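# Four arms open a pallet collar and seat it square

## Task

Unfold the pallet collar into its open shape and set it down squarely on top of the pallet.

## Robot and tools

The setup has four identical Kinova Gen3 arms, named arm1, arm2, arm3 and arm4. Each has seven joints, a Robotiq 2F-85 two-finger gripper and a wrist camera. Two fixed room cameras, cam_high and cam_low, look at the scene. The hand reaches roughly 1.0 m from the joint 1 axis.

Frames: every pose is in one scene frame with its origin on the floor and +z up. Each base_link faces along its own +x. Calibrated bases, in m with quat_wxyz:
- arm1 at (-0.428, -0.868, 0.796), (0.740, 0, 0, 0.672)
- arm2 at (0.221, -0.880, 0.799), (0.682, -0.004, 0.002, 0.731)
- arm3 at (1.001, -0.061, 0.805), (0.094, -0.004, 0.001, -0.996)
- arm4 at (-0.900, -0.147, 0.830), (0.988, 0.001, 0.003, -0.155)
The hand point sits between the finger pads. It is about 2 cm behind the fingertips when the gripper is shut or half open, and 0.5 cm behind when it is wide open. The hand's z axis runs along the fingers, and the fingers open and close along its y axis.

Joints. Every value is an absolute target in radians, and gripper_m is in metres. Ranges and done-tolerances:
- joint1_rad: -69.115 to 69.115. Turns the arm about its foot axis; positive is clockwise seen from above; 0 points along the foot's +x.
- joint2_rad: ±2.249. Shoulder; 0 is upright, positive tips forward.
- joint3_rad: ±69.115. Upper-arm roll.
- joint4_rad: ±2.579. Elbow; 0 is straight.
- joint5_rad: ±69.115. Forearm roll.
- joint6_rad: ±2.099. Wrist bend; 0 is straight.
- joint7_rad: ±69.115. Hand roll; positive is counter-clockwise viewed from behind the hand.
- gripper_m: 0 to 0.085. The fingertip gap; its tolerance is ±0.003.
The arm joints have a tolerance of ±0.01.
Speed caps are 1.39 rad/s for joints 1-4 and 1.22 rad/s for joints 5-7. Acceleration caps are 1 and 10 rad/s² respectively.

Tool move. Its arguments are arm1 to arm4 plus cameras. Each arm key is an object holding:
- "joints": a map from joint name to absolute target. Give only the joints you want to change.
- "min_time_s": optional, 0.1 to 8. It sets the shortest duration for that arm's motions.
All motions in a call start at the same time. A single action lasts at most 15 s. Joints on one arm arrive together, so the hand can take a wide path. Any arm or joint you leave out keeps its earlier target. Unknown keys make the call invalid, and values out of range get it refused. A refused call, or a stop during it, skips the later move, wait and finished_scene calls in that reply. A move with no action returns the full state, the images and the scene number.
cameras takes a list drawn from arm1_cam_wrist to arm4_cam_wrist, cam_high, cam_low, or "all". An empty list gives no images. If left out, you get all cameras on an empty move and none otherwise.

Tool wait takes seconds (0-10) and commands nothing. Its seconds count as motion time.
Tool zoom_image takes camera and region [x0,y0,x1,y1] in pixels, with the origin at top-left. The region is at most 504×504, and only cameras from the latest images can be zoomed. Every image is 896×504.
Tool finished_scene takes scene (1 or 2). It is final, and the goal must stay met once the robots stop acting.

Results:
- A "move" line gives each commanded arm as "done" or its worst status.
- joint_status can read:
  - done
  - off_target: came to rest off target and may still be pushing
  - time_out: holds where it stopped
  - not_followed: a built-in separation check held the arm back; the gripper still acts, and the arm may retry later
  - limit_stop_at_motor_heat: send the target again
- Arms listed under "as last shown" were not commanded; their lines repeat earlier values, and their status reads "not commanded".
- The pictures line gives the image order. Images can lag the state slightly.
- Joint velocities are in rad/s, listed in joint order, and may read "within noise".
- Joint torques are in joint order and are offset and noisy; positive is toward larger angles.
- Flange force is the external force in hand x, y, z. It includes held weight and some error, and may read "no reading".
- on_its_own reports motion you did not command.
- MOTOR HOT appears at 60 °C. At 75 °C the arm sags for 30-60 s.

Cautions:
- A Gen3 keeps pushing after contact. A joint pressed against something can show "done" while short of its target.
- Torque limits are 104.5 N m for joints 1-4 and 51.3 N m for joints 5-7. Going over either, or straying more than 5° from the planned motion, causes a 10 s stop with the gripper frozen.
- The wrist motors are weak: about 20.3, 18.8 and 21 N m for joints 5-7. They give way under load.
- Never press two robots together, including closing a gripper onto another arm's fingers. The separation check can act too late and ignores fingers.
- Avoid knocking objects off the work area or onto the floor, dropping parts, slamming, or hitting fixed or heavy objects.
- Do not grip hard on a part that is still resting on something, and do not swing loads fast.
- For a firm grip, open wide and then close to well below the part's width.
- Loose objects may be nudged now and then.
Smooth, low-effort motion helps a little.
- Holding loads or keeping an arm stretched out heats the motors.

Each tool is called after "Request:" by a JSON object that holds its "fn" and its "kwargs".

## Session

Request:
{"fn": "move", "kwargs": {}}

Scene clock: 0.00 s.
Joint torques (N m): no reading
Motor temperatures (°C): arm1=[37 30 32 38 37 43 40] | arm2=[33 37 35 34 42 41 41] | arm3=[37 35 31 36 39 40 40] | arm4=[37 34 31 34 36 35 47]
Flange force (N): no reading
Joint velocities: within noise
arm1.joint_positions: joint1_rad=-0.178 joint2_rad=-0.491 joint3_rad=-0.028 joint4_rad=+1.463 joint5_rad=-0.068 joint6_rad=+2.028 joint7_rad=+1.357 gripper_m=+0.085
arm1.joint_status: not commanded
arm1.hand: x=-0.4368 y=-0.7635 z=+1.3207 quat_wxyz=(-0.023, +0.679, -0.730, -0.070) (m; scene frame)
arm2.joint_positions: joint1_rad=-0.118 joint2_rad=-0.304 joint3_rad=-0.036 joint4_rad=+1.496 joint5_rad=+0.016 joint6_rad=+1.946 joint7_rad=+1.027 gripper_m=+0.085
arm2.joint_status: not commanded
arm2.hand: x=+0.2091 y=-0.7070 z=+1.2892 quat_wxyz=(-0.012, +0.582, -0.813, +0.008) (m; scene frame)
arm3.joint_positions: joint1_rad=+0.211 joint2_rad=-0.439 joint3_rad=-0.116 joint4_rad=+1.604 joint5_rad=-0.033 joint6_rad=+2.035 joint7_rad=+1.370 gripper_m=+0.085
arm3.joint_status: not commanded
arm3.hand: x=+0.9134 y=-0.0630 z=+1.2839 quat_wxyz=(+0.014, -0.998, +0.053, -0.025) (m; scene frame)
arm4.joint_positions: joint1_rad=-0.491 joint2_rad=-0.445 joint3_rad=-0.113 joint4_rad=+1.589 joint5_rad=-0.066 joint6_rad=+2.027 joint7_rad=+1.944 gripper_m=+0.085
arm4.joint_status: not commanded
arm4.hand: x=-0.8073 y=-0.1186 z=+1.3129 quat_wxyz=(+0.018, +0.335, -0.942, -0.008) (m; scene frame)
pictures: arm1_cam_wrist, arm2_cam_wrist, arm3_cam_wrist, arm4_cam_wrist, cam_high, cam_low

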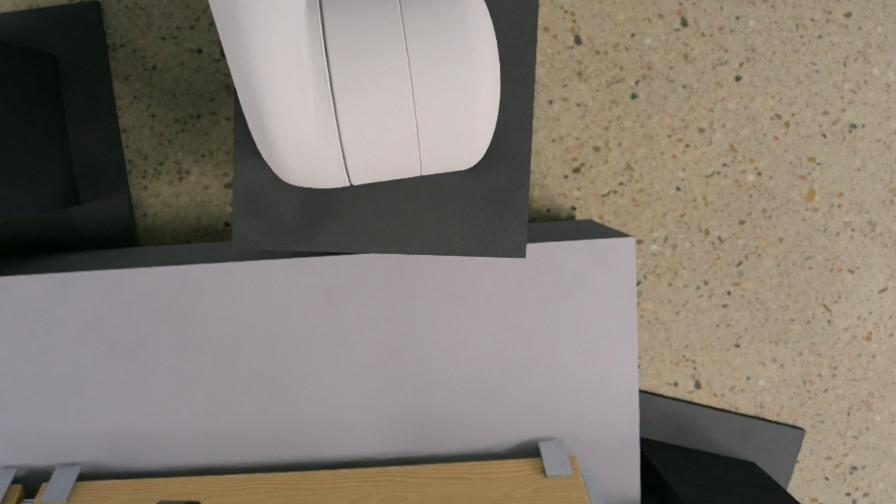

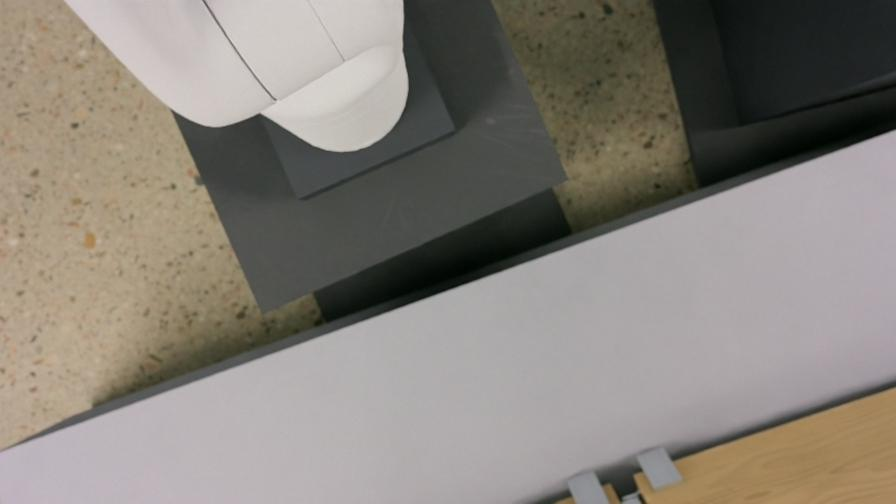

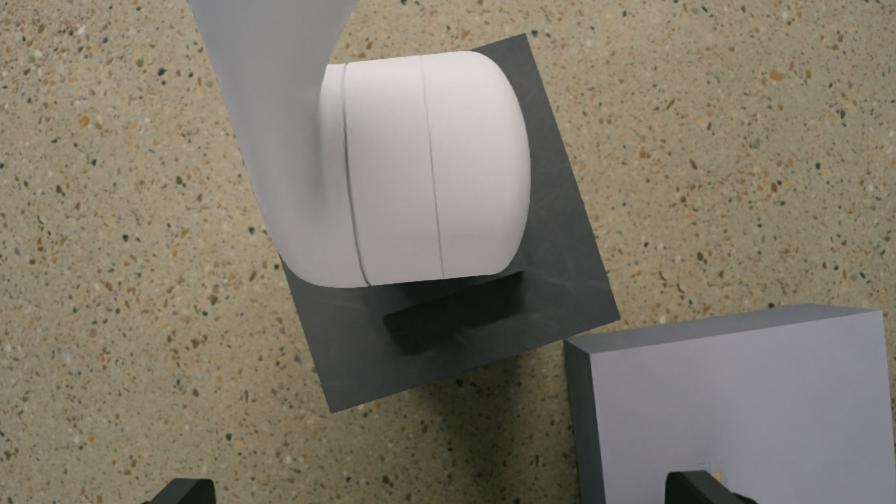

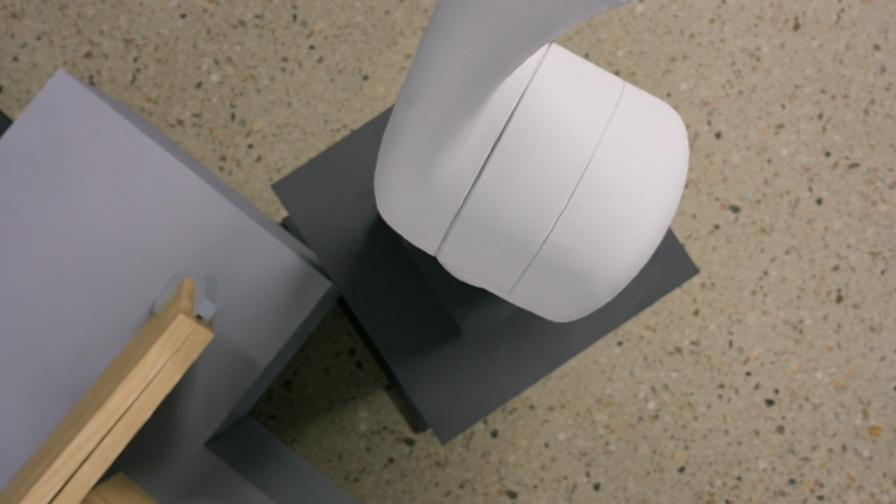

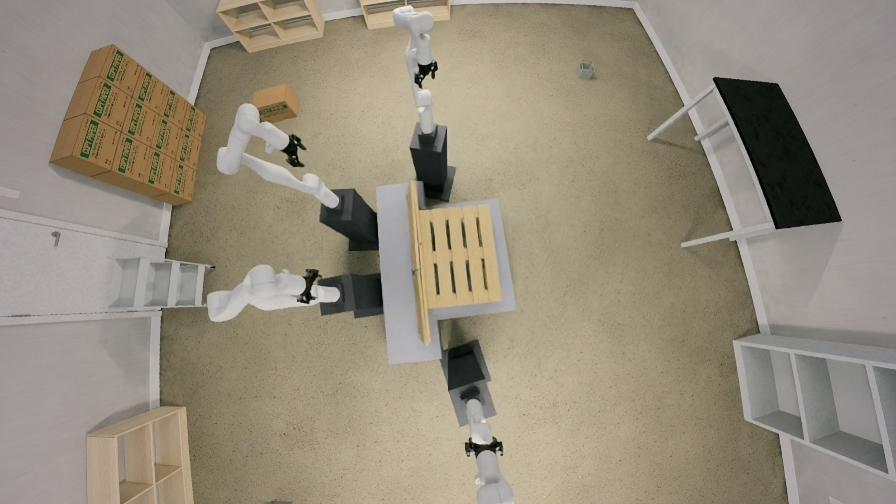

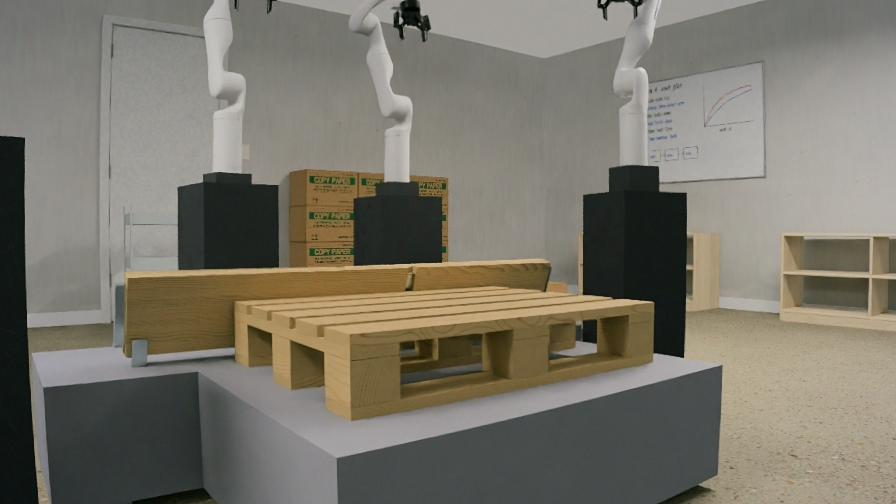

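Request:
{"fn": "zoom_image", "kwargs": {"camera": "cam_high", "region": [360, 160, 540, 380]}}

Request:
{"fn": "zoom_image", "kwargs": {"camera": "cam_low", "region": [80, 240, 330, 420]}}

Request:
{"fn": "zoom_image", "kwargs": {"camera": "cam_low", "region": [330, 240, 580, 420]}}

Request:
{"fn": "zoom_image", "kwargs": {"camera": "arm4_cam_wrist", "region": [0, 250, 300, 504]}}

Request:
{"fn": "zoom_image", "kwargs": {"camera": "arm2_cam_wrist", "region": [500, 300, 896, 504]}}

Request:
{"fn": "zoom_image", "kwargs": {"camera": "arm1_cam_wrist", "region": [0, 400, 200, 504]}}

Scaled by 2.291 from the camera's 896x504 image, which has a finer 1280x720 frame.

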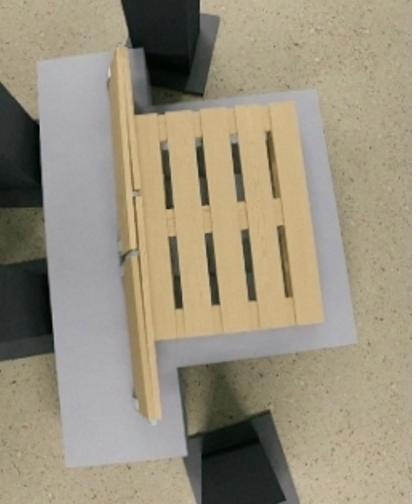

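Scaled by 2.016 from the camera's 896x504 image, which has a finer 1280x720 frame.

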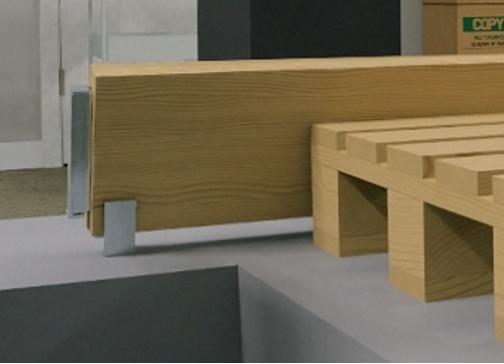

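Scaled by 2.016 from the camera's 896x504 image, which has a finer 1280x720 frame.

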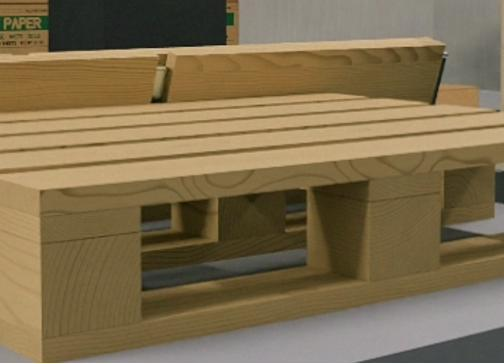

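Scaled by 1.680 from the camera's 896x504 image, which has a finer 1280x720 frame.

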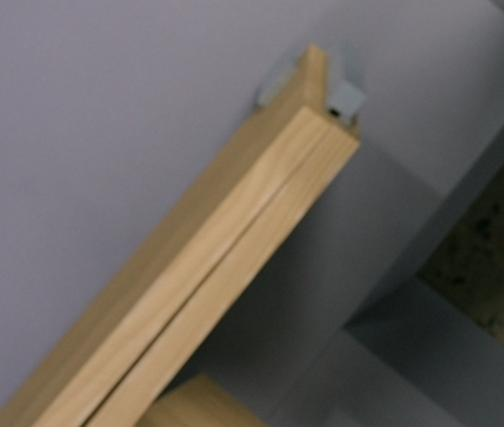

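Scaled by 1.273 from the camera's 896x504 image, which has a finer 1280x720 frame.

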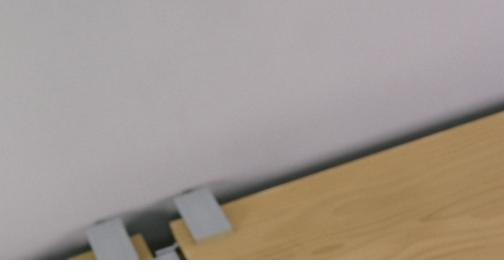

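Scaled by 2.520 from the camera's 896x504 image, which has a finer 1280x720 frame.

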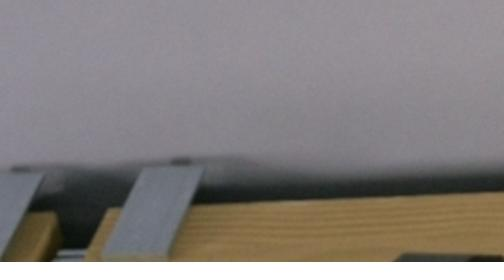

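Request:
{"fn": "move", "kwargs": {"arm1": {"joints": {"joint1_rad": 0.0165, "joint2_rad": 1.126, "joint3_rad": 0, "joint4_rad": 1.712, "joint5_rad": 0, "joint6_rad": 0.3036, "joint7_rad": 1.571}, "min_time_s": 4}, "arm2": {"joints": {"joint1_rad": 0.078, "joint2_rad": 1.138, "joint3_rad": 0, "joint4_rad": 1.686, "joint5_rad": 0, "joint6_rad": 0.3177, "joint7_rad": 1.571}, "min_time_s": 4}, "arm3": {"joints": {"joint1_rad": -0.636, "joint2_rad": 0.993, "joint3_rad": 0, "joint4_rad": 1.943, "joint5_rad": 0, "joint6_rad": 0.2053, "joint7_rad": 1.571}, "min_time_s": 4}, "cameras": ["arm1_cam_wrist", "arm2_cam_wrist", "arm3_cam_wrist", "cam_high"]}}

Scene clock: 42.23 s.
Joint torques (N m): arm1=[-0.04 -21.04 -0.67 -2.34 -0.07 -0.02 0.27] | arm2=[0.29 -22.1 0.62 -3.15 0.38 0.16 -0.26] | arm3=[-0.83 -17.23 2.06 -1.85 0.57 0.46 0.45] | arm4=[0.58 -0.4 0.28 -10.43 -0.07 0.16 -0.15]
Motor temperatures (°C): arm1=[36 30 32 38 37 43 40] | arm2=[33 37 35 34 42 41 41] | arm3=[37 35 31 36 39 40 40] | arm4=[37 34 31 34 36 35 47]
Flange force (N): arm1=[-1.4 0.5 0.9] | arm2=[1.1 0.5 2.8] | arm3=[2.0 -1.6 -2.7] | arm4=[0.0 -1.1 7.9]
move: arm1 done; arm2 done; arm3 done
Joint velocities: within noise
arm1.joint_positions: joint1_rad=+0.016 joint2_rad=+1.126 joint3_rad=+0.000 joint4_rad=+1.712 joint5_rad=+0.000 joint6_rad=+0.304 joint7_rad=+1.571 gripper_m=+0.085
arm1.joint_status: all done
arm1.hand: x=-0.3501 y=-0.3997 z=+0.6501 quat_wxyz=(+0.000, +0.666, -0.746, +0.000) (m; scene frame)
arm2.joint_positions: joint1_rad=+0.078 joint2_rad=+1.138 joint3_rad=+0.000 joint4_rad=+1.686 joint5_rad=+0.000 joint6_rad=+0.318 joint7_rad=+1.571 gripper_m=+0.085
arm2.joint_status: all done
arm2.hand: x=+0.2511 y=-0.4012 z=+0.6468 quat_wxyz=(+0.001, +0.704, -0.710, +0.004) (m; scene frame)
arm3.joint_positions: joint1_rad=-0.636 joint2_rad=+0.993 joint3_rad=+0.000 joint4_rad=+1.943 joint5_rad=+0.000 joint6_rad=+0.205 joint7_rad=+1.571 gripper_m=+0.085
arm3.joint_status: all done
arm3.hand: x=+0.6988 y=-0.3502 z=+0.7023 quat_wxyz=(+0.002, -0.916, -0.401, +0.004) (m; scene frame)
arm4: as last shown
pictures: arm1_cam_wrist, arm2_cam_wrist, arm3_cam_wrist, cam_high

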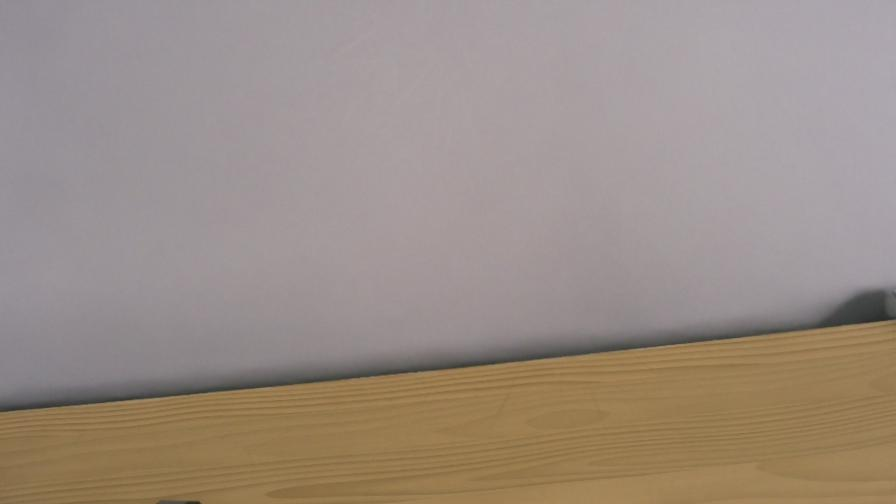

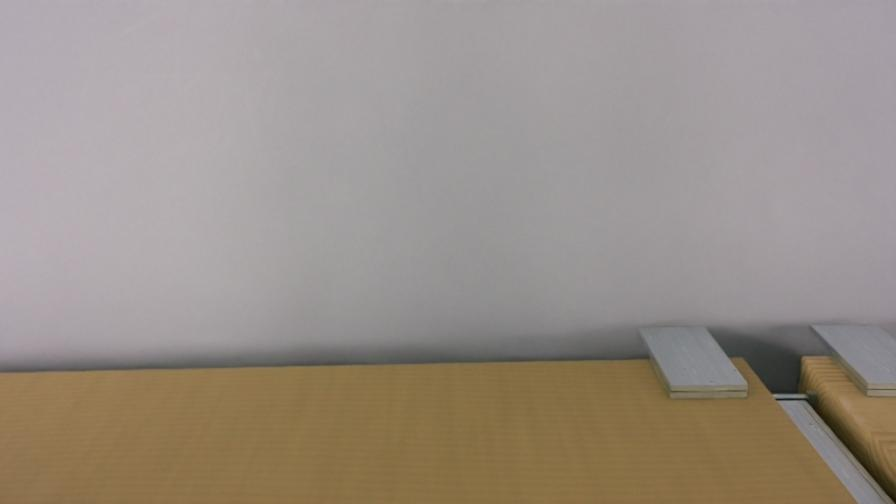

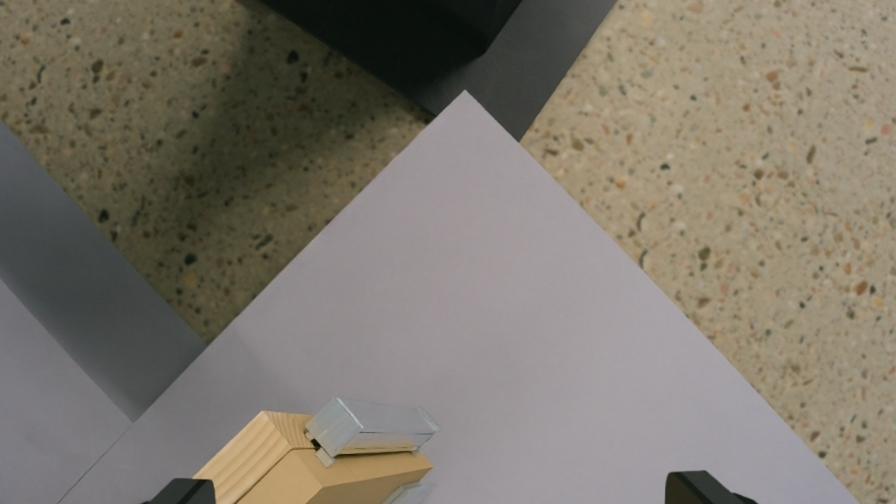

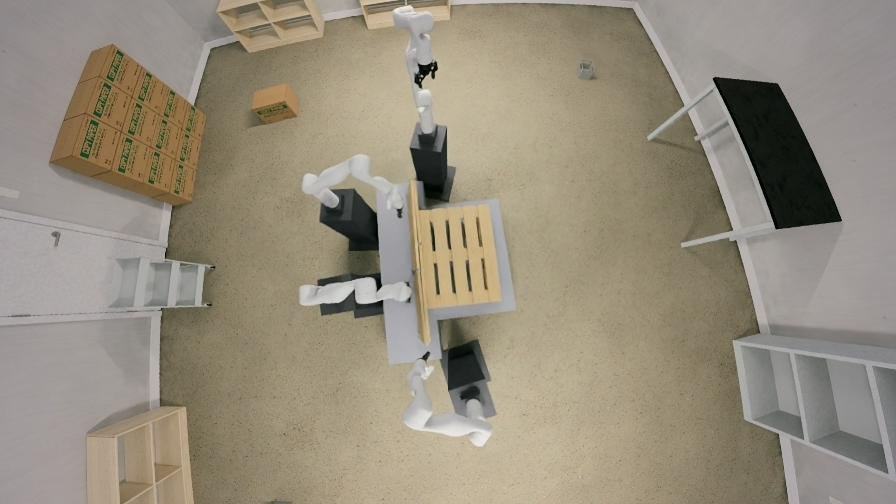

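Request:
{"fn": "zoom_image", "kwargs": {"camera": "arm3_cam_wrist", "region": [180, 370, 460, 504]}}

Request:
{"fn": "zoom_image", "kwargs": {"camera": "cam_high", "region": [390, 170, 460, 360]}}

Scaled by 1.800 from the camera's 896x504 image, which has a finer 1280x720 frame.

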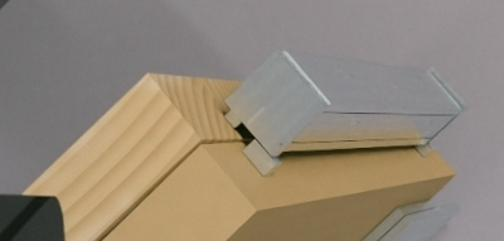

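Scaled by 2.653 from the camera's 896x504 image, which has a finer 1280x720 frame.

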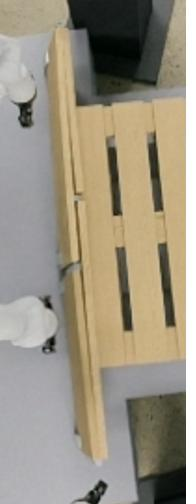

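Request:
{"fn": "move", "kwargs": {"arm1": {"joints": {"joint1_rad": -0.390, "joint2_rad": 1.281, "joint4_rad": 1.156, "joint6_rad": 0.705, "joint7_rad": 1.276}, "min_time_s": 2.5}, "arm2": {"joints": {"joint1_rad": -0.248, "joint2_rad": 1.316, "joint4_rad": 1.067, "joint6_rad": 0.759, "joint7_rad": 1.253}, "min_time_s": 2.5}, "arm3": {"joints": {"joint1_rad": -0.313, "joint2_rad": 1.0585, "joint4_rad": 1.6425, "joint6_rad": 0.4406, "joint7_rad": -0.5016}, "min_time_s": 2.5}, "cameras": ["arm1_cam_wrist", "arm2_cam_wrist", "arm3_cam_wrist"]}}

Scene clock: 53.67 s.
Joint torques (N m): arm1=[-0.09 -25.39 -0.71 -5.48 -0.1 -0.1 0.27] | arm2=[0.19 -26.88 0.62 -6.71 0.37 0.13 -0.27] | arm3=[-0.84 -20.02 1.97 -4.06 0.6 0.3 0.36] | arm4=[0.6 -0.42 0.26 -10.38 -0.09 0.18 -0.16]
Motor temperatures (°C): arm1=[36 31 32 38 37 43 40] | arm2=[33 37 35 34 42 41 41] | arm3=[37 35 31 36 39 40 40] | arm4=[37 34 31 34 36 35 47]
Flange force (N): arm1=[-2.3 1.1 1.0] | arm2=[1.1 -0.3 2.5] | arm3=[-2.6 -1.8 -2.4] | arm4=[0.0 -1.3 7.8]
move: arm1 done; arm2 done; arm3 done
Joint velocities: within noise
arm1.joint_positions: joint1_rad=-0.390 joint2_rad=+1.281 joint3_rad=+0.000 joint4_rad=+1.156 joint5_rad=+0.000 joint6_rad=+0.705 joint7_rad=+1.276 gripper_m=+0.085
arm1.joint_status: all done
arm1.hand: x=-0.5799 y=-0.2797 z=+0.6497 quat_wxyz=(+0.000, +0.707, -0.708, +0.000) (m; scene frame)
arm2.joint_positions: joint1_rad=-0.248 joint2_rad=+1.316 joint3_rad=+0.000 joint4_rad=+1.067 joint5_rad=+0.000 joint6_rad=+0.759 joint7_rad=+1.253 gripper_m=+0.085
arm2.joint_status: all done
arm2.hand: x=+0.0513 y=-0.2810 z=+0.6451 quat_wxyz=(+0.002, +0.707, -0.707, +0.005) (m; scene frame)
arm3.joint_positions: joint1_rad=-0.313 joint2_rad=+1.058 joint3_rad=+0.000 joint4_rad=+1.643 joint5_rad=+0.000 joint6_rad=+0.441 joint7_rad=-0.502 gripper_m=+0.085
arm3.joint_status: all done
arm3.hand: x=+0.5489 y=-0.2801 z=+0.7034 quat_wxyz=(-0.003, -0.707, +0.707, +0.003) (m; scene frame)
arm4: as last shown
pictures: arm1_cam_wrist, arm2_cam_wrist, arm3_cam_wrist

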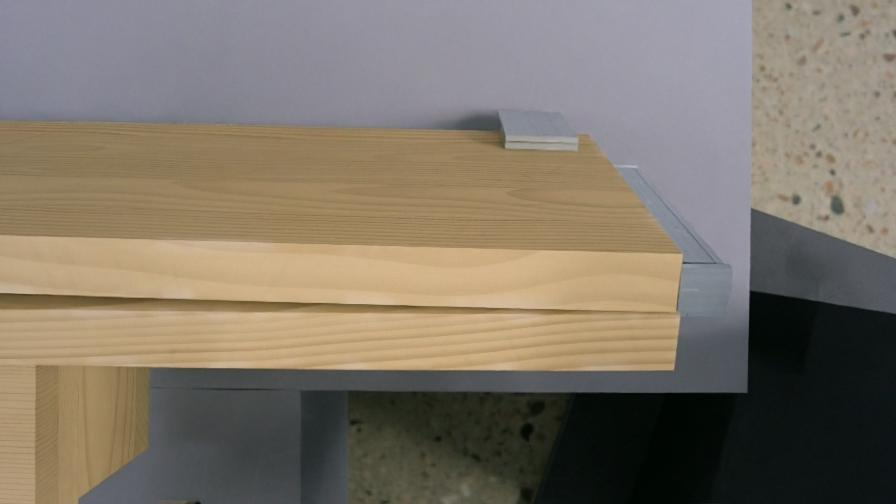

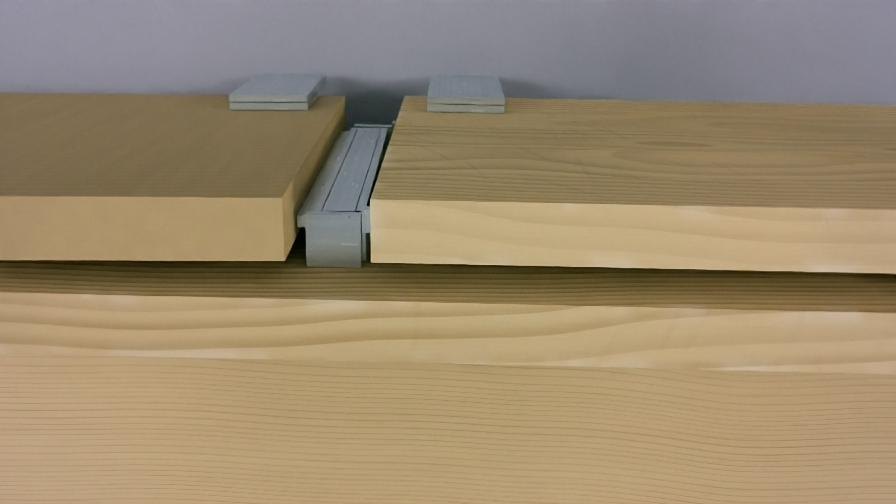

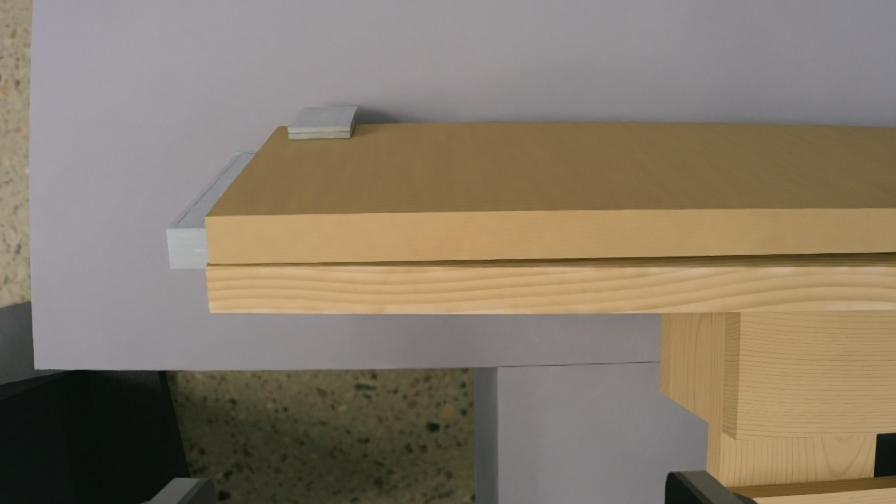

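Request:
{"fn": "wait", "kwargs": {"seconds": 0, "cameras": ["cam_low", "arm1_cam_wrist", "arm2_cam_wrist", "arm3_cam_wrist"]}}

Request:
{"fn": "zoom_image", "kwargs": {"camera": "cam_low", "region": [180, 140, 460, 290]}}

Request:
{"fn": "zoom_image", "kwargs": {"camera": "cam_low", "region": [540, 140, 760, 320]}}

Request:
{"fn": "zoom_image", "kwargs": {"camera": "arm2_cam_wrist", "region": [200, 50, 520, 320]}}

Scene clock: 83.47 s.
Joint torques (N m): arm1=[-0.05 -25.3 -0.67 -5.46 -0.1 -0.07 0.24] | arm2=[0.2 -26.9 0.67 -6.71 0.34 0.12 -0.25] | arm3=[-0.8 -19.95 2 -4.1 0.55 0.33 0.41] | arm4=[0.57 -0.43 0.29 -10.36 -0.07 0.17 -0.16]
Motor temperatures (°C): arm1=[36 32 32 38 37 43 40] | arm2=[33 38 35 34 42 41 41] | arm3=[37 35 31 36 39 40 40] | arm4=[37 34 31 34 36 35 47]
Flange force (N): arm1=[-2.2 1.1 0.8] | arm2=[1.0 -0.2 2.6] | arm3=[-2.7 -2.2 -2.6] | arm4=[-0.1 -1.1 7.7]
Joint velocities: within noise
arm1.joint_positions: joint1_rad=-0.390 joint2_rad=+1.281 joint3_rad=+0.000 joint4_rad=+1.156 joint5_rad=+0.000 joint6_rad=+0.705 joint7_rad=+1.276 gripper_m=+0.085
arm1.joint_status: all done
arm1.hand: x=-0.5799 y=-0.2796 z=+0.6497 quat_wxyz=(+0.000, +0.707, -0.708, +0.000) (m; scene frame)
arm2.joint_positions: joint1_rad=-0.248 joint2_rad=+1.316 joint3_rad=+0.000 joint4_rad=+1.067 joint5_rad=+0.000 joint6_rad=+0.759 joint7_rad=+1.253 gripper_m=+0.085
arm2.joint_status: all done
arm2.hand: x=+0.0513 y=-0.2810 z=+0.6451 quat_wxyz=(+0.002, +0.707, -0.707, +0.005) (m; scene frame)
arm3.joint_positions: joint1_rad=-0.313 joint2_rad=+1.058 joint3_rad=+0.000 joint4_rad=+1.643 joint5_rad=+0.000 joint6_rad=+0.441 joint7_rad=-0.502 gripper_m=+0.085
arm3.joint_status: all done
arm3.hand: x=+0.5489 y=-0.2801 z=+0.7034 quat_wxyz=(-0.003, -0.707, +0.707, +0.003) (m; scene frame)
arm4.joint_positions: joint1_rad=-0.491 joint2_rad=-0.445 joint3_rad=-0.113 joint4_rad=+1.589 joint5_rad=-0.066 joint6_rad=+2.027 joint7_rad=+1.944 gripper_m=+0.085
arm4.joint_status: not commanded
arm4.hand: x=-0.8073 y=-0.1186 z=+1.3129 quat_wxyz=(+0.018, +0.335, -0.942, -0.008) (m; scene frame)
pictures: arm1_cam_wrist, arm2_cam_wrist, arm3_cam_wrist, cam_low

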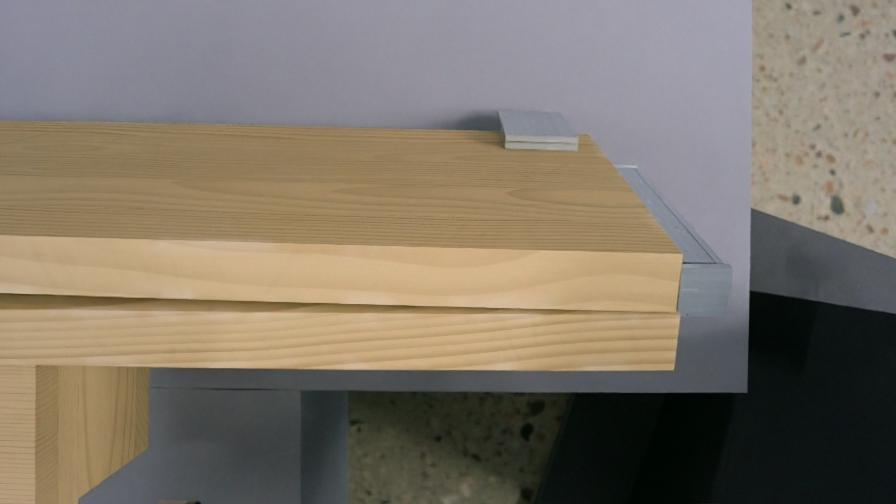

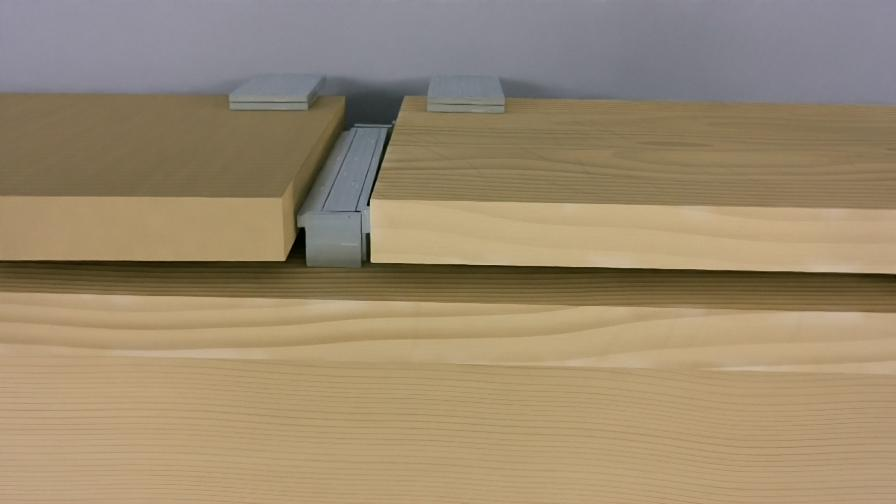

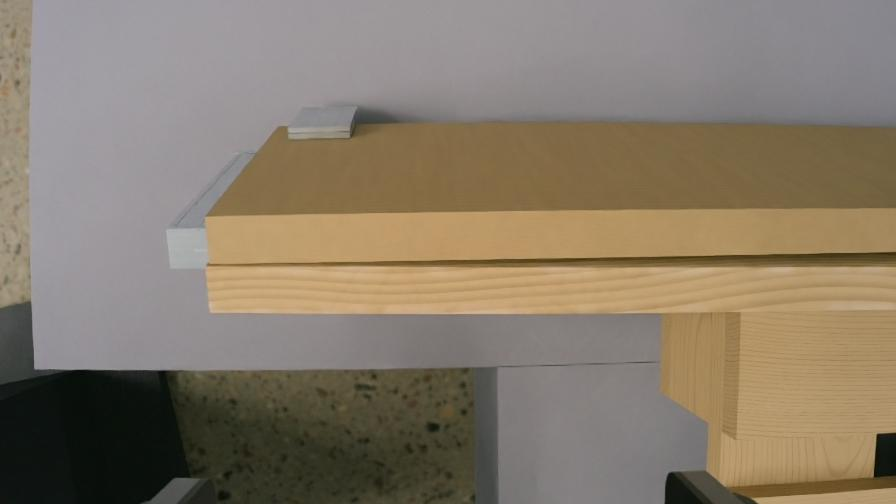

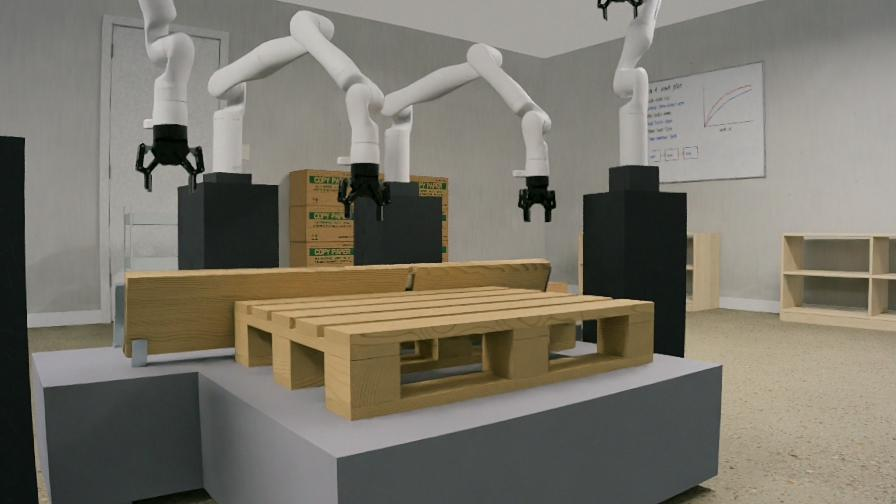

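Scaled by 1.800 from the camera's 896x504 image, which has a finer 1280x720 frame.

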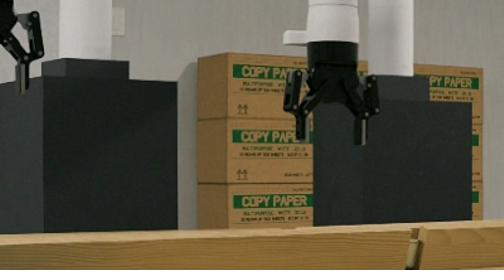

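Scaled by 2.291 from the camera's 896x504 image, which has a finer 1280x720 frame.

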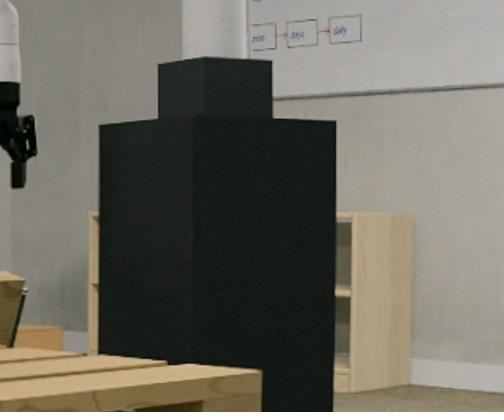

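Scaled by 1.575 from the camera's 896x504 image, which has a finer 1280x720 frame.

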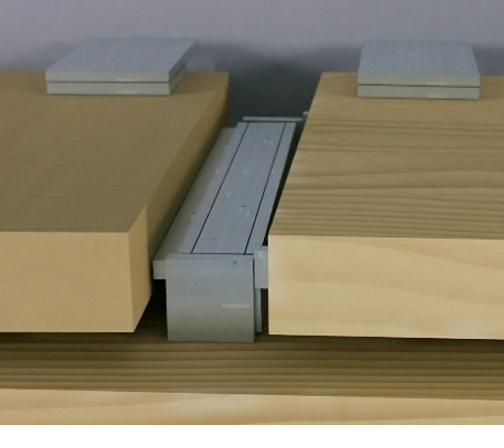

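Request:
{"fn": "zoom_image", "kwargs": {"camera": "cam_low", "region": [320, 150, 460, 300]}}

Request:
{"fn": "zoom_image", "kwargs": {"camera": "cam_low", "region": [100, 150, 240, 300]}}

Request:
{"fn": "zoom_image", "kwargs": {"camera": "cam_low", "region": [480, 150, 620, 300]}}

Scaled by 3.360 from the camera's 896x504 image, which has a finer 1280x720 frame.

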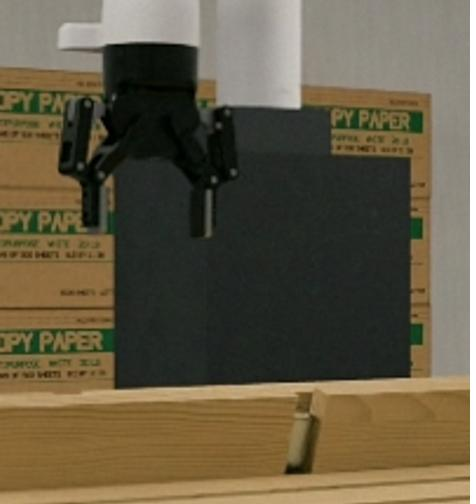

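Scaled by 3.360 from the camera's 896x504 image, which has a finer 1280x720 frame.

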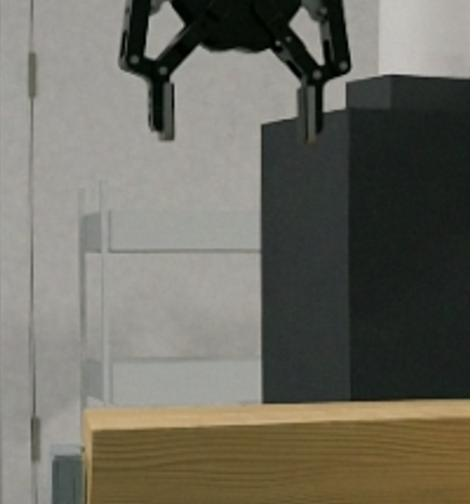

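Scaled by 3.360 from the camera's 896x504 image, which has a finer 1280x720 frame.

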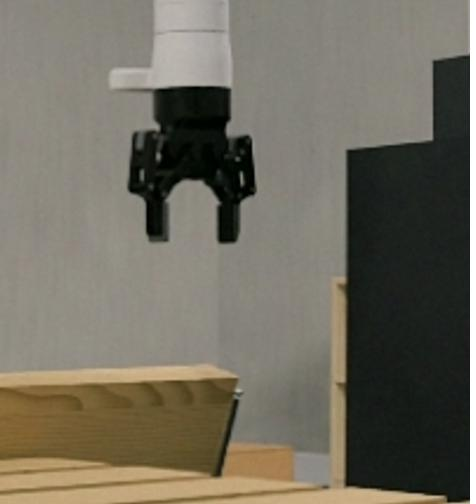

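Request:
{"fn": "move", "kwargs": {"arm2": {"joints": {"joint1_rad": -0.282, "joint2_rad": 1.701, "joint4_rad": 0.340, "joint6_rad": 1.450, "joint7_rad": -0.331, "gripper_m": 0.045}, "min_time_s": 3}, "cameras": ["arm2_cam_wrist", "cam_low"]}}

Scene clock: 111.03 s.
Joint torques (N m): arm1=[-0.07 -25.35 -0.66 -5.44 -0.07 -0.09 0.3] | arm2=[0.23 -28.32 0.6 -7.6 0.32 1.08 -0.21] | arm3=[-0.94 -19.93 1.96 -4.05 0.57 0.32 0.39] | arm4=[0.6 -0.41 0.23 -10.38 -0.08 0.19 -0.18]
Motor temperatures (°C): arm1=[36 32 32 38 37 43 40] | arm2=[33 39 35 34 42 41 41] | arm3=[37 36 31 35 38 40 40] | arm4=[37 34 31 34 36 35 47]
Flange force (N): arm1=[-2.4 1.2 0.9] | arm2=no reading | arm3=[-2.8 -1.8 -2.6] | arm4=[0.1 -1.4 7.8]
move: arm2 done
Joint velocities: within noise
arm1, arm3, arm4: as last shown
arm2.joint_positions: joint1_rad=-0.282 joint2_rad=+1.701 joint3_rad=+0.000 joint4_rad=+0.340 joint5_rad=+0.000 joint6_rad=+1.450 joint7_rad=-0.331 gripper_m=+0.045
arm2.joint_status: all done
arm2.hand: x=+0.0424 y=-0.3181 z=+0.5892 quat_wxyz=(-0.060, +0.010, -0.984, +0.168) (m; scene frame)
pictures: arm2_cam_wrist, cam_low

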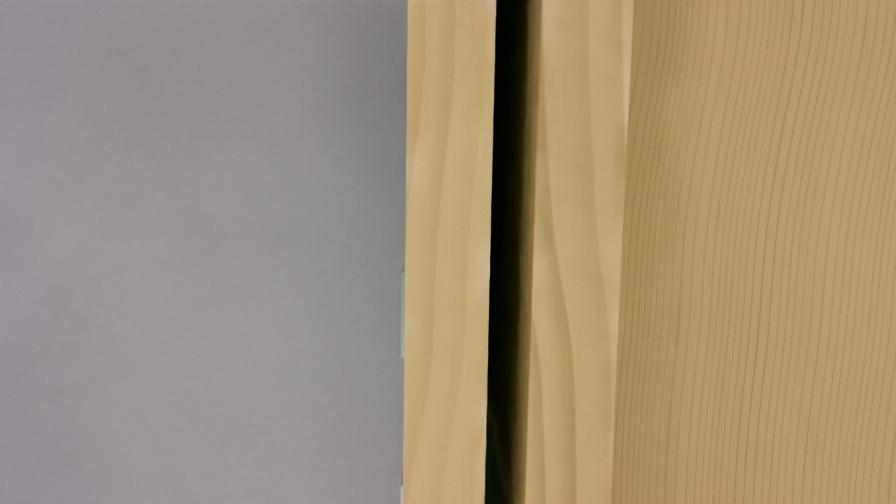

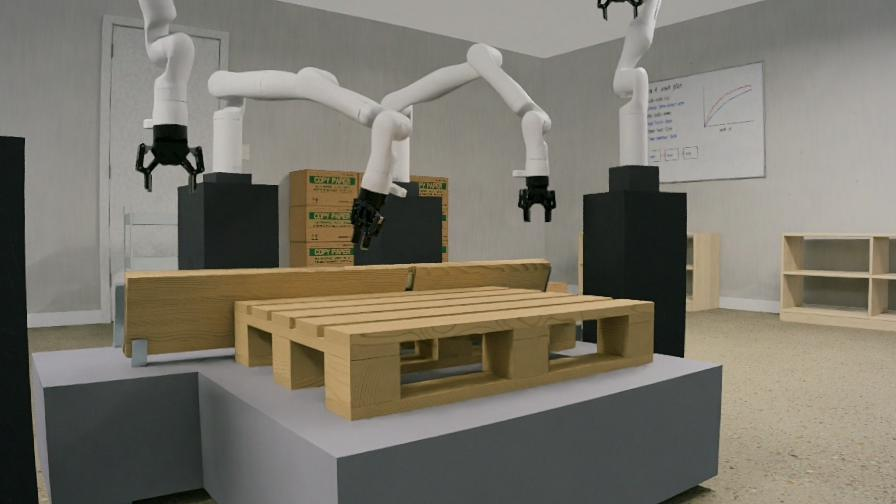

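Request:
{"fn": "move", "kwargs": {"arm3": {"joints": {"gripper_m": 0.02}}, "arm2": {"joints": {"gripper_m": 0.02}}, "cameras": ["arm3_cam_wrist", "arm2_cam_wrist", "cam_low"]}}

Request:
{"fn": "zoom_image", "kwargs": {"camera": "arm3_cam_wrist", "region": [300, 380, 600, 504]}}

Request:
{"fn": "zoom_image", "kwargs": {"camera": "cam_low", "region": [330, 160, 430, 260]}}

Scene clock: 114.87 s.
Joint torques (N m): arm1=[-0.08 -25.32 -0.66 -5.48 -0.11 -0.08 0.33] | arm2=[0.21 -28.26 0.6 -7.62 0.33 1.09 -0.23] | arm3=[-0.84 -20.05 1.99 -4.05 0.58 0.32 0.37] | arm4=[0.6 -0.42 0.27 -10.39 -0.07 0.15 -0.19]
Motor temperatures (°C): arm1=[36 32 32 38 37 43 40] | arm2=[33 39 35 34 42 41 41] | arm3=[37 36 31 35 38 40 40] | arm4=[37 34 31 34 36 35 47]
Flange force (N): arm1=[-2.1 1.2 0.8] | arm2=no reading | arm3=[-2.6 -1.8 -2.3] | arm4=[0.1 -1.3 7.8]
move: arm2 done; arm3 done
Joint velocities: within noise
arm1, arm4: as last shown
arm2.joint_positions: joint1_rad=-0.282 joint2_rad=+1.701 joint3_rad=+0.000 joint4_rad=+0.340 joint5_rad=+0.000 joint6_rad=+1.450 joint7_rad=-0.331 gripper_m=+0.020
arm2.joint_status: all done
arm2.hand: x=+0.0424 y=-0.3181 z=+0.5892 quat_wxyz=(-0.060, +0.010, -0.984, +0.168) (m; scene frame)
arm3.joint_positions: joint1_rad=-0.313 joint2_rad=+1.058 joint3_rad=+0.000 joint4_rad=+1.643 joint5_rad=+0.000 joint6_rad=+0.441 joint7_rad=-0.502 gripper_m=+0.020
arm3.joint_status: all done
arm3.hand: x=+0.5489 y=-0.2801 z=+0.7034 quat_wxyz=(-0.003, -0.707, +0.707, +0.003) (m; scene frame)
pictures: arm2_cam_wrist, arm3_cam_wrist, cam_low

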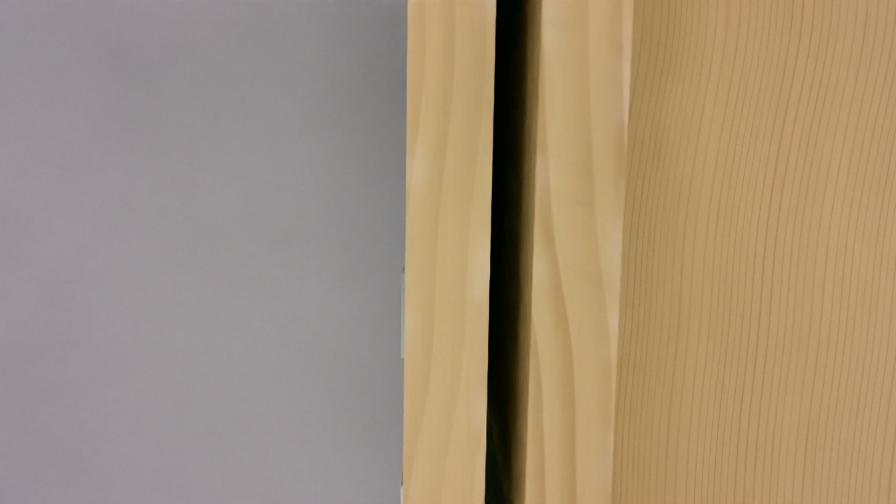

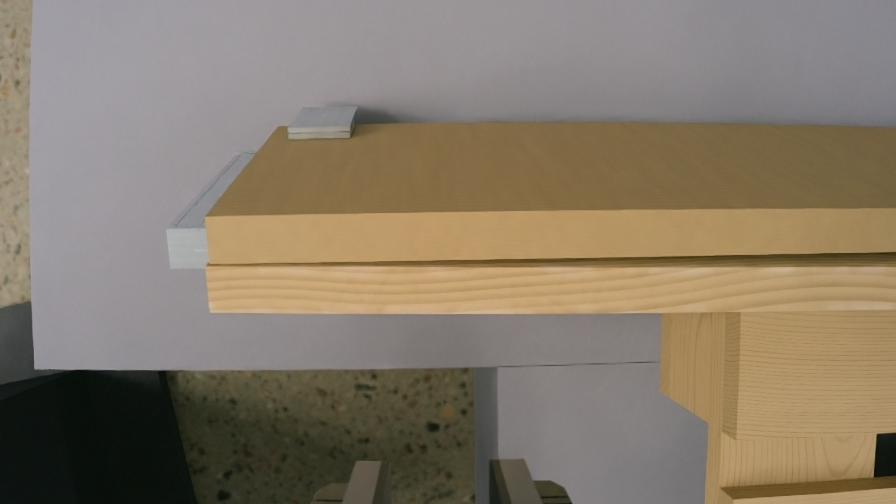

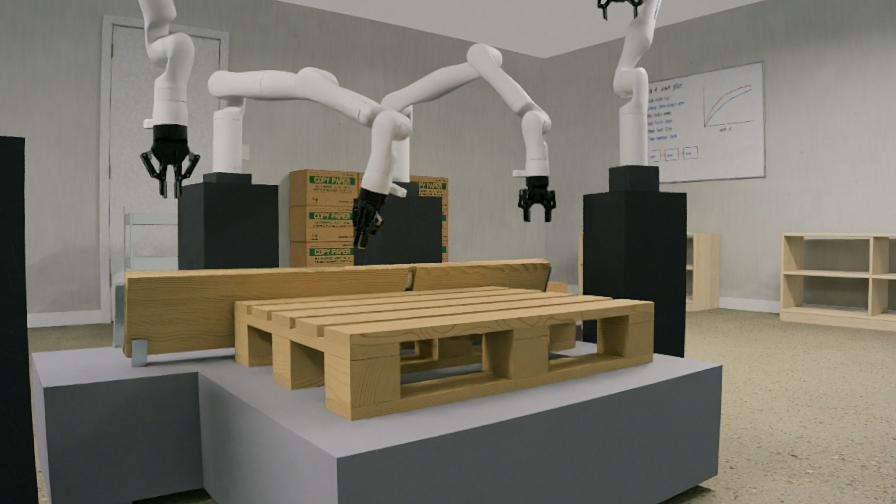

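Scaled by 1.680 from the camera's 896x504 image, which has a finer 1280x720 frame.

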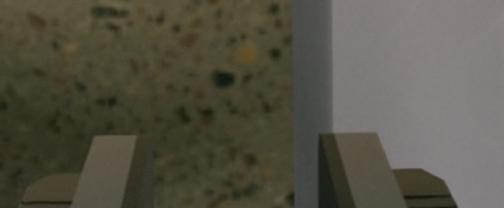

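Scaled by 5.040 from the camera's 896x504 image, which has a finer 1280x720 frame.

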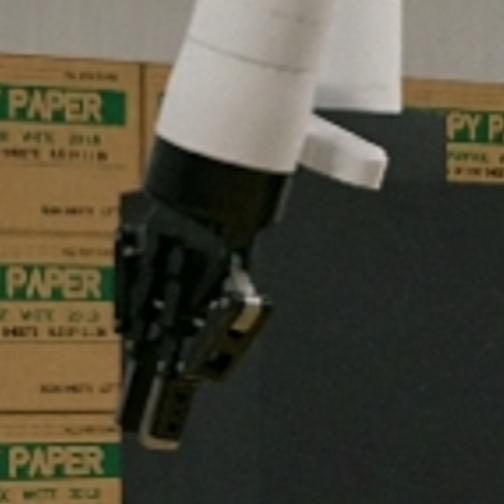

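Request:
{"fn": "move", "kwargs": {"arm2": {"joints": {"joint7_rad": 2.811}}, "arm3": {"joints": {"gripper_m": 0.085}}, "cameras": ["arm2_cam_wrist"]}}

Scene clock: 122.67 s.
Joint torques (N m): arm1=[-0.07 -25.38 -0.59 -5.45 -0.12 -0.11 0.27] | arm2=[0.2 -28.25 0.7 -7.57 0.43 1.14 -0.29] | arm3=[-0.88 -19.96 2.02 -4.13 0.57 0.35 0.42] | arm4=[0.6 -0.38 0.27 -10.38 -0.08 0.17 -0.17]
Motor temperatures (°C): arm1=[36 32 32 38 37 43 40] | arm2=[33 39 35 34 42 41 41] | arm3=[37 36 31 35 38 40 40] | arm4=[37 34 31 34 36 35 47]
Flange force (N): arm1=[-2.5 1.2 0.9] | arm2=no reading | arm3=[-2.9 -2.2 -2.5] | arm4=[0.1 -1.2 7.8]
move: arm2 done; arm3 done
Joint velocities: within noise
arm1, arm4: as last shown
arm2.joint_positions: joint1_rad=-0.282 joint2_rad=+1.701 joint3_rad=+0.000 joint4_rad=+0.340 joint5_rad=+0.000 joint6_rad=+1.450 joint7_rad=+2.811 gripper_m=+0.020
arm2.joint_status: all done
arm2.hand: x=+0.0424 y=-0.3181 z=+0.5892 quat_wxyz=(+0.168, +0.984, +0.010, +0.060) (m; scene frame)
arm3.joint_positions: joint1_rad=-0.313 joint2_rad=+1.058 joint3_rad=+0.000 joint4_rad=+1.643 joint5_rad=+0.000 joint6_rad=+0.441 joint7_rad=-0.502 gripper_m=+0.085
arm3.joint_status: all done
arm3.hand: x=+0.5489 y=-0.2801 z=+0.7034 quat_wxyz=(-0.003, -0.707, +0.707, +0.003) (m; scene frame)
pictures: arm2_cam_wrist

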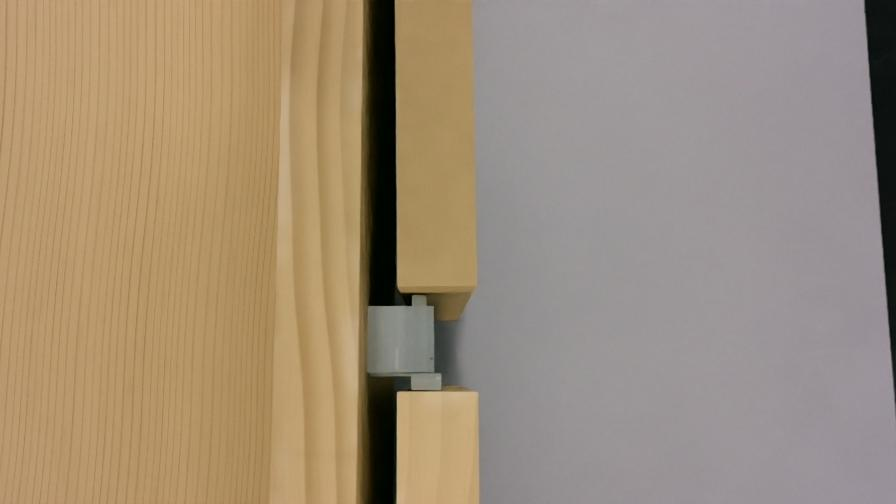

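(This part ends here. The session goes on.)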